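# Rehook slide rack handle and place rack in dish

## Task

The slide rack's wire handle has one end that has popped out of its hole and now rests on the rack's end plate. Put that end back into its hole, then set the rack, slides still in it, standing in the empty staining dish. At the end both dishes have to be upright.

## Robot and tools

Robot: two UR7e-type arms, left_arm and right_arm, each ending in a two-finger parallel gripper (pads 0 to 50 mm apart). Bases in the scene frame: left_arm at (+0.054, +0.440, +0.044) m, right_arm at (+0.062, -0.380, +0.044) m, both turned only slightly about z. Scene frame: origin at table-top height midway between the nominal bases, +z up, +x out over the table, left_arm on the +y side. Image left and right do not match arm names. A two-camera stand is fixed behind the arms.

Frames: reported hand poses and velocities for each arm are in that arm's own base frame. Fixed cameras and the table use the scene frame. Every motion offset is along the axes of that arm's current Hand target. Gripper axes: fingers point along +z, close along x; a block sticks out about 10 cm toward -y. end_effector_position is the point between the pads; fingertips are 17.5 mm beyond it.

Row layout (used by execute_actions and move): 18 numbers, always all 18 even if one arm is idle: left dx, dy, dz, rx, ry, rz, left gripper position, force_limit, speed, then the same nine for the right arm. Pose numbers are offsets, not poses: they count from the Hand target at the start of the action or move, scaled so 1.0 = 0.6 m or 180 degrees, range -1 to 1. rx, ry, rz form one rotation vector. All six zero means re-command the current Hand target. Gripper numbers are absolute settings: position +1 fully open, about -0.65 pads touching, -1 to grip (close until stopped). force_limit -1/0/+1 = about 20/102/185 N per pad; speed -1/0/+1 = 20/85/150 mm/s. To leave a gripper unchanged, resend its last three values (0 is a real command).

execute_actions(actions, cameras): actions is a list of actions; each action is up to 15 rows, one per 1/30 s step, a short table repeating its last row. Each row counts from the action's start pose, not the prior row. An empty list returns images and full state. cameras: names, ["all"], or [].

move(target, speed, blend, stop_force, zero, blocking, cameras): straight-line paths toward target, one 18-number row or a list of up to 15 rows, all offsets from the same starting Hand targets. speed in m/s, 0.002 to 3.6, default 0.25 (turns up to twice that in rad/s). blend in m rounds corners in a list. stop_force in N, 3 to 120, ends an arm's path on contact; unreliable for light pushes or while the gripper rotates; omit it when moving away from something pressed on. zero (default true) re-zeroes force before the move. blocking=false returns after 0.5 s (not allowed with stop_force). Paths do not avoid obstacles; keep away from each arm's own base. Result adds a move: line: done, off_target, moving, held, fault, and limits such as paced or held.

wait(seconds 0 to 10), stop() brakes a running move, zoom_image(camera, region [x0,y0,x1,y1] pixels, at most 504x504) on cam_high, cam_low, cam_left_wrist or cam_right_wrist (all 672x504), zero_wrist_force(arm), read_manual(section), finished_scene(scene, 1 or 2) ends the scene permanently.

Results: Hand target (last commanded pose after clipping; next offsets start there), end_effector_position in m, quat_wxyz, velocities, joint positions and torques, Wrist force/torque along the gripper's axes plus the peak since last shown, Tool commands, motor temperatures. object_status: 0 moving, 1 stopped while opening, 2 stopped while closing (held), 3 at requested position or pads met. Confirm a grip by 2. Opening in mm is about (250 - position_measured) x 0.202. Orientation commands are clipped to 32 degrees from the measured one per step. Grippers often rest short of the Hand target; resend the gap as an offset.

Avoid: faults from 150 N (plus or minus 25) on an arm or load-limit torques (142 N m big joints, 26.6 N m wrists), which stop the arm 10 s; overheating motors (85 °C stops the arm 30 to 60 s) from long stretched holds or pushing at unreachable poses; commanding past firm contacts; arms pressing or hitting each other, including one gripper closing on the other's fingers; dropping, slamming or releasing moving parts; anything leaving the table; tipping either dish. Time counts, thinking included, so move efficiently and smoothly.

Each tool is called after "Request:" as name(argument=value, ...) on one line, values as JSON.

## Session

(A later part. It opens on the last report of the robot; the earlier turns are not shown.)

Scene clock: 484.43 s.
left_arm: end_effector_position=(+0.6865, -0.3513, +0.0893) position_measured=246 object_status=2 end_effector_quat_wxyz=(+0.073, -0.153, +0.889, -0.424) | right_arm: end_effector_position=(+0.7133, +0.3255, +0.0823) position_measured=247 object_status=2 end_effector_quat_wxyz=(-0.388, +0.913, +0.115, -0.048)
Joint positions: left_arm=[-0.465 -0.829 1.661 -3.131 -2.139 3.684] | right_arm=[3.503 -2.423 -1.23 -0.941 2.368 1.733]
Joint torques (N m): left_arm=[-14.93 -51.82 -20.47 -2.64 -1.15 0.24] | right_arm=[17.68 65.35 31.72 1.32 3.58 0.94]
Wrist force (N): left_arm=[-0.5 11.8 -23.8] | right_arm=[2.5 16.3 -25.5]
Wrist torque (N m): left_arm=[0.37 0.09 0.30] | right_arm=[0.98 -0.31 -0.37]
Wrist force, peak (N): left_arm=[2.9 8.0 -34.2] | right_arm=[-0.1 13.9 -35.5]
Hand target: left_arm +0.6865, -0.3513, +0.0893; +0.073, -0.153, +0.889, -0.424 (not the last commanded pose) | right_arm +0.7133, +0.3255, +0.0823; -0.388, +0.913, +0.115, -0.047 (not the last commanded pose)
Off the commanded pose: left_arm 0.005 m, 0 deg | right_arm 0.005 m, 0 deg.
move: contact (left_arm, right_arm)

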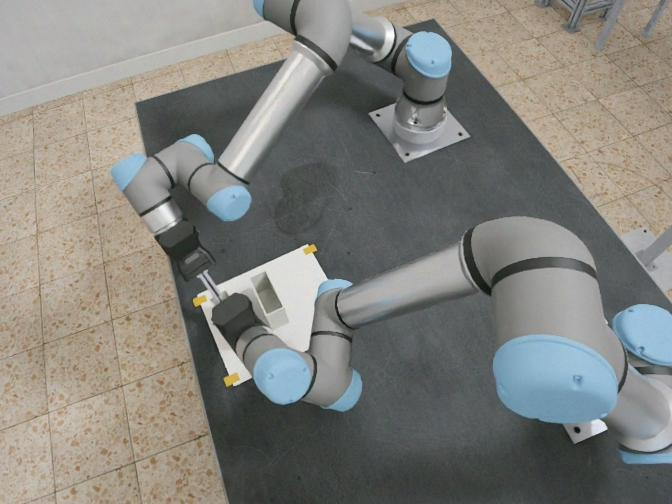

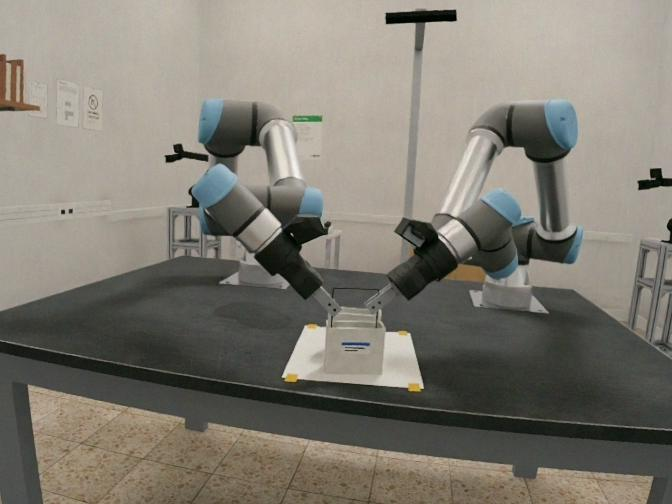

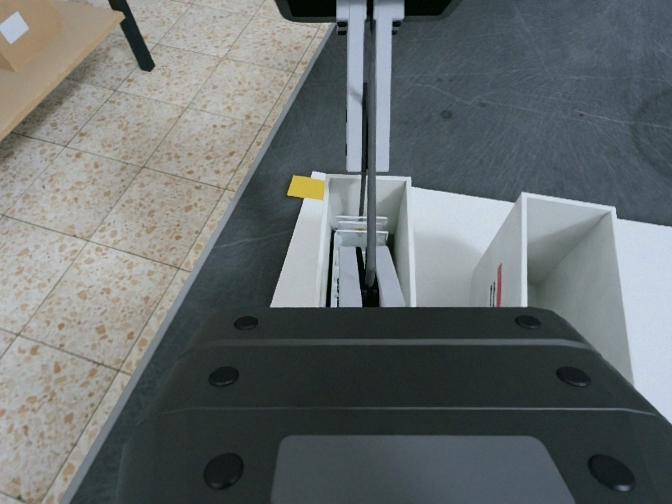

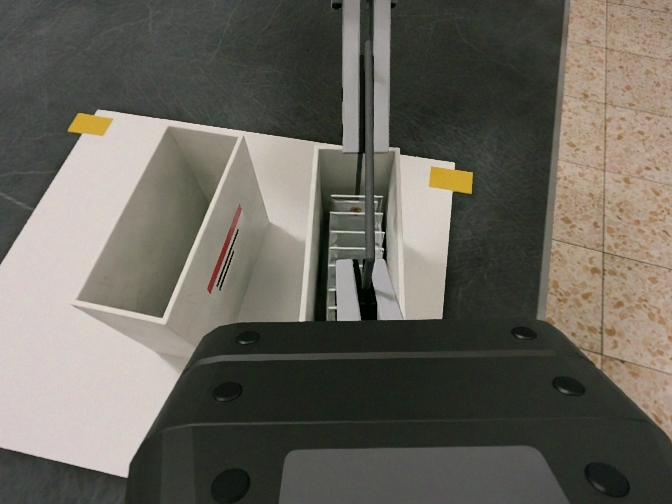

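Request:
move(target=[0,0,-0.0011,0,0,0,-1,0.3,-1,0,0,-0.0011,0,0,0,-1,0.3,-1], speed=0.02)

Request:
move(target=[[0,0,0,0,0,0,1,0.3,-1,0,0,0,0,0,0,1,0.3,-1],[0,0,-0.17,0,0,0,1,0.3,-1,0,0,-0.17,0,0,0,1,0.3,-1]], speed=0.1, cameras=["all"])

Request:
zoom_image(camera="cam_low", region=[300, 260, 410, 390])

Request:
zoom_image(camera="cam_right_wrist", region=[280, 180, 440, 340])

Request:
zoom_image(camera="cam_left_wrist", region=[280, 180, 440, 340])

Scene clock: 491.67 s.
left_arm: end_effector_position=(+0.6863, -0.3509, +0.0897) position_measured=246 object_status=2 end_effector_quat_wxyz=(+0.073, -0.153, +0.889, -0.424) | right_arm: end_effector_position=(+0.7134, +0.3251, +0.0828) position_measured=247 object_status=2 end_effector_quat_wxyz=(-0.388, +0.913, +0.115, -0.048)
Joint positions: left_arm=[-0.465 -0.83 1.662 -3.13 -2.139 3.685] | right_arm=[3.503 -2.422 -1.23 -0.942 2.368 1.732]
Joint torques (N m): left_arm=[5.72 -55.57 -13.46 -2.44 -2.94 2.58] | right_arm=[-4.61 70.38 33.84 2.26 5.28 -1.53]
Wrist force (N): left_arm=[0.0 4.0 -1.7] | right_arm=[1.0 4.5 -3.8]
Wrist torque (N m): left_arm=[0.14 0.15 0.22] | right_arm=[0.37 -0.46 -0.19]
Wrist force, peak (N): left_arm=[-0.3 12.1 -24.2] | right_arm=[2.7 16.9 -25.7]
Hand target: left_arm +0.6863, -0.3508, +0.0897; +0.073, -0.153, +0.889, -0.424 | right_arm +0.7134, +0.3250, +0.0828; -0.388, +0.913, +0.115, -0.047
Off the commanded pose: left_arm 0.000 m, 0 deg | right_arm 0.000 m, 0 deg.
move: done

Scene clock: 495.77 s.
left_arm: end_effector_position=(+0.6598, -0.2760, +0.1539) position_measured=3 object_status=3 end_effector_quat_wxyz=(+0.073, -0.153, +0.889, -0.424) | right_arm: end_effector_position=(+0.7314, +0.2538, +0.1537) position_measured=3 object_status=3 end_effector_quat_wxyz=(-0.388, +0.913, +0.115, -0.047)
Joint positions: left_arm=[-0.369 -1.021 1.782 -3.01 -2.201 3.773] | right_arm=[3.407 -2.354 -1.131 -1.207 2.375 1.594]
Joint torques (N m): left_arm=[-10.56 -31.11 -30.95 -4.95 0.36 -2.79] | right_arm=[3.75 52.17 12.96 3.72 4.16 1.54]
Wrist force (N): left_arm=[-0.1 1.1 1.1] | right_arm=[1.5 0.3 -0.7]
Wrist torque (N m): left_arm=[0.11 0.27 0.09] | right_arm=[0.09 -0.36 -0.32]
Wrist force, peak (N): left_arm=[0.1 3.9 -1.4] | right_arm=[1.0 3.8 -3.9]
Hand target: left_arm +0.6598, -0.2761, +0.1539; +0.073, -0.153, +0.889, -0.424 | right_arm +0.7314, +0.2538, +0.1535; -0.388, +0.913, +0.115, -0.047
Off the commanded pose: left_arm 0.000 m, 0 deg | right_arm 0.000 m, 0 deg.
move: done

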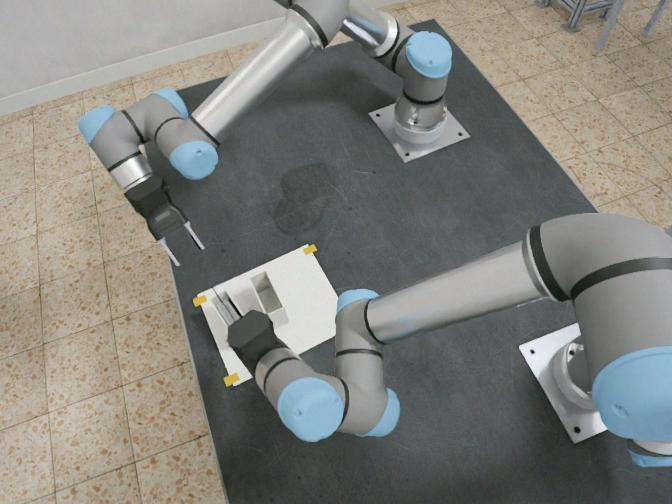

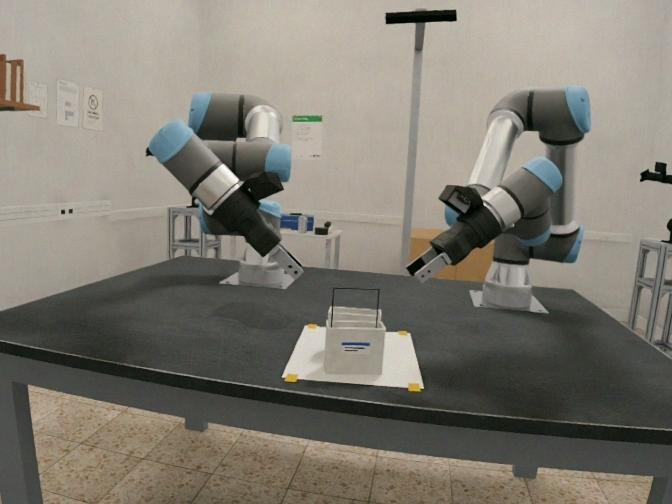

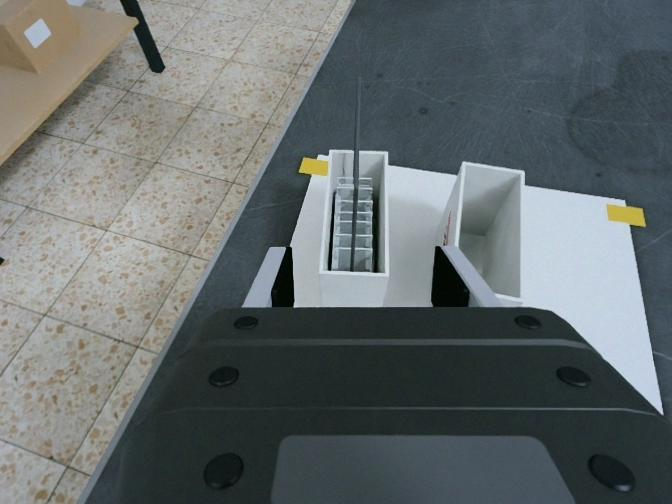

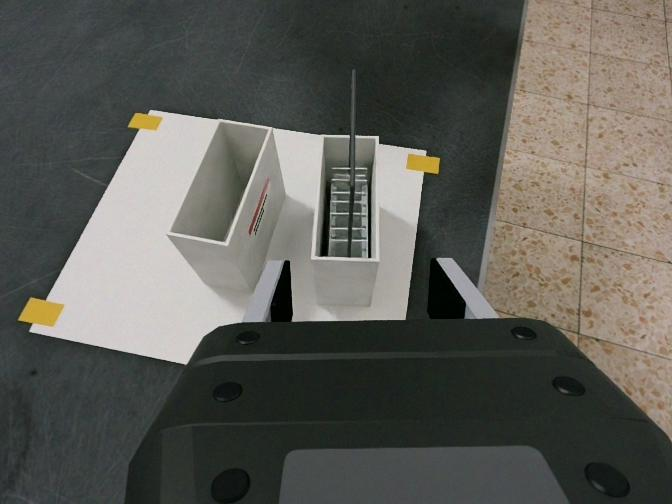

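Scaled by 3.877 from the camera's 672x504 image, which has a finer 960x720 frame.

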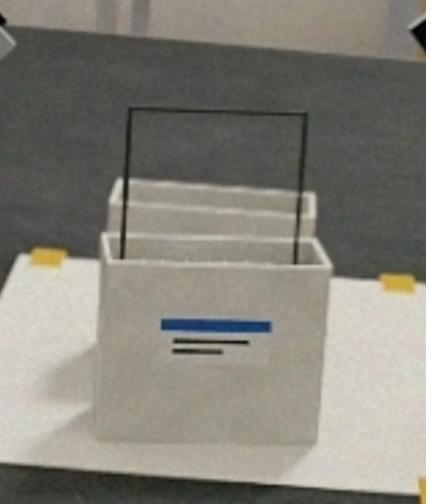

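Scaled by 3.150 from the camera's 672x504 image, which has a finer 960x720 frame.

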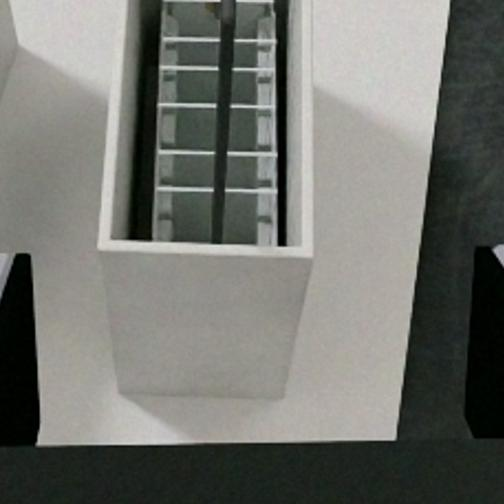

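Scaled by 3.150 from the camera's 672x504 image, which has a finer 960x720 frame.

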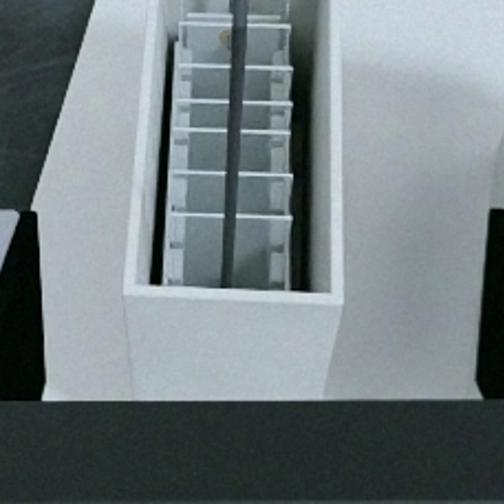

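Handle upright and hooked, rack in the dish.

Request:
finished_scene(scene=2)

The scene is finished: the task was done.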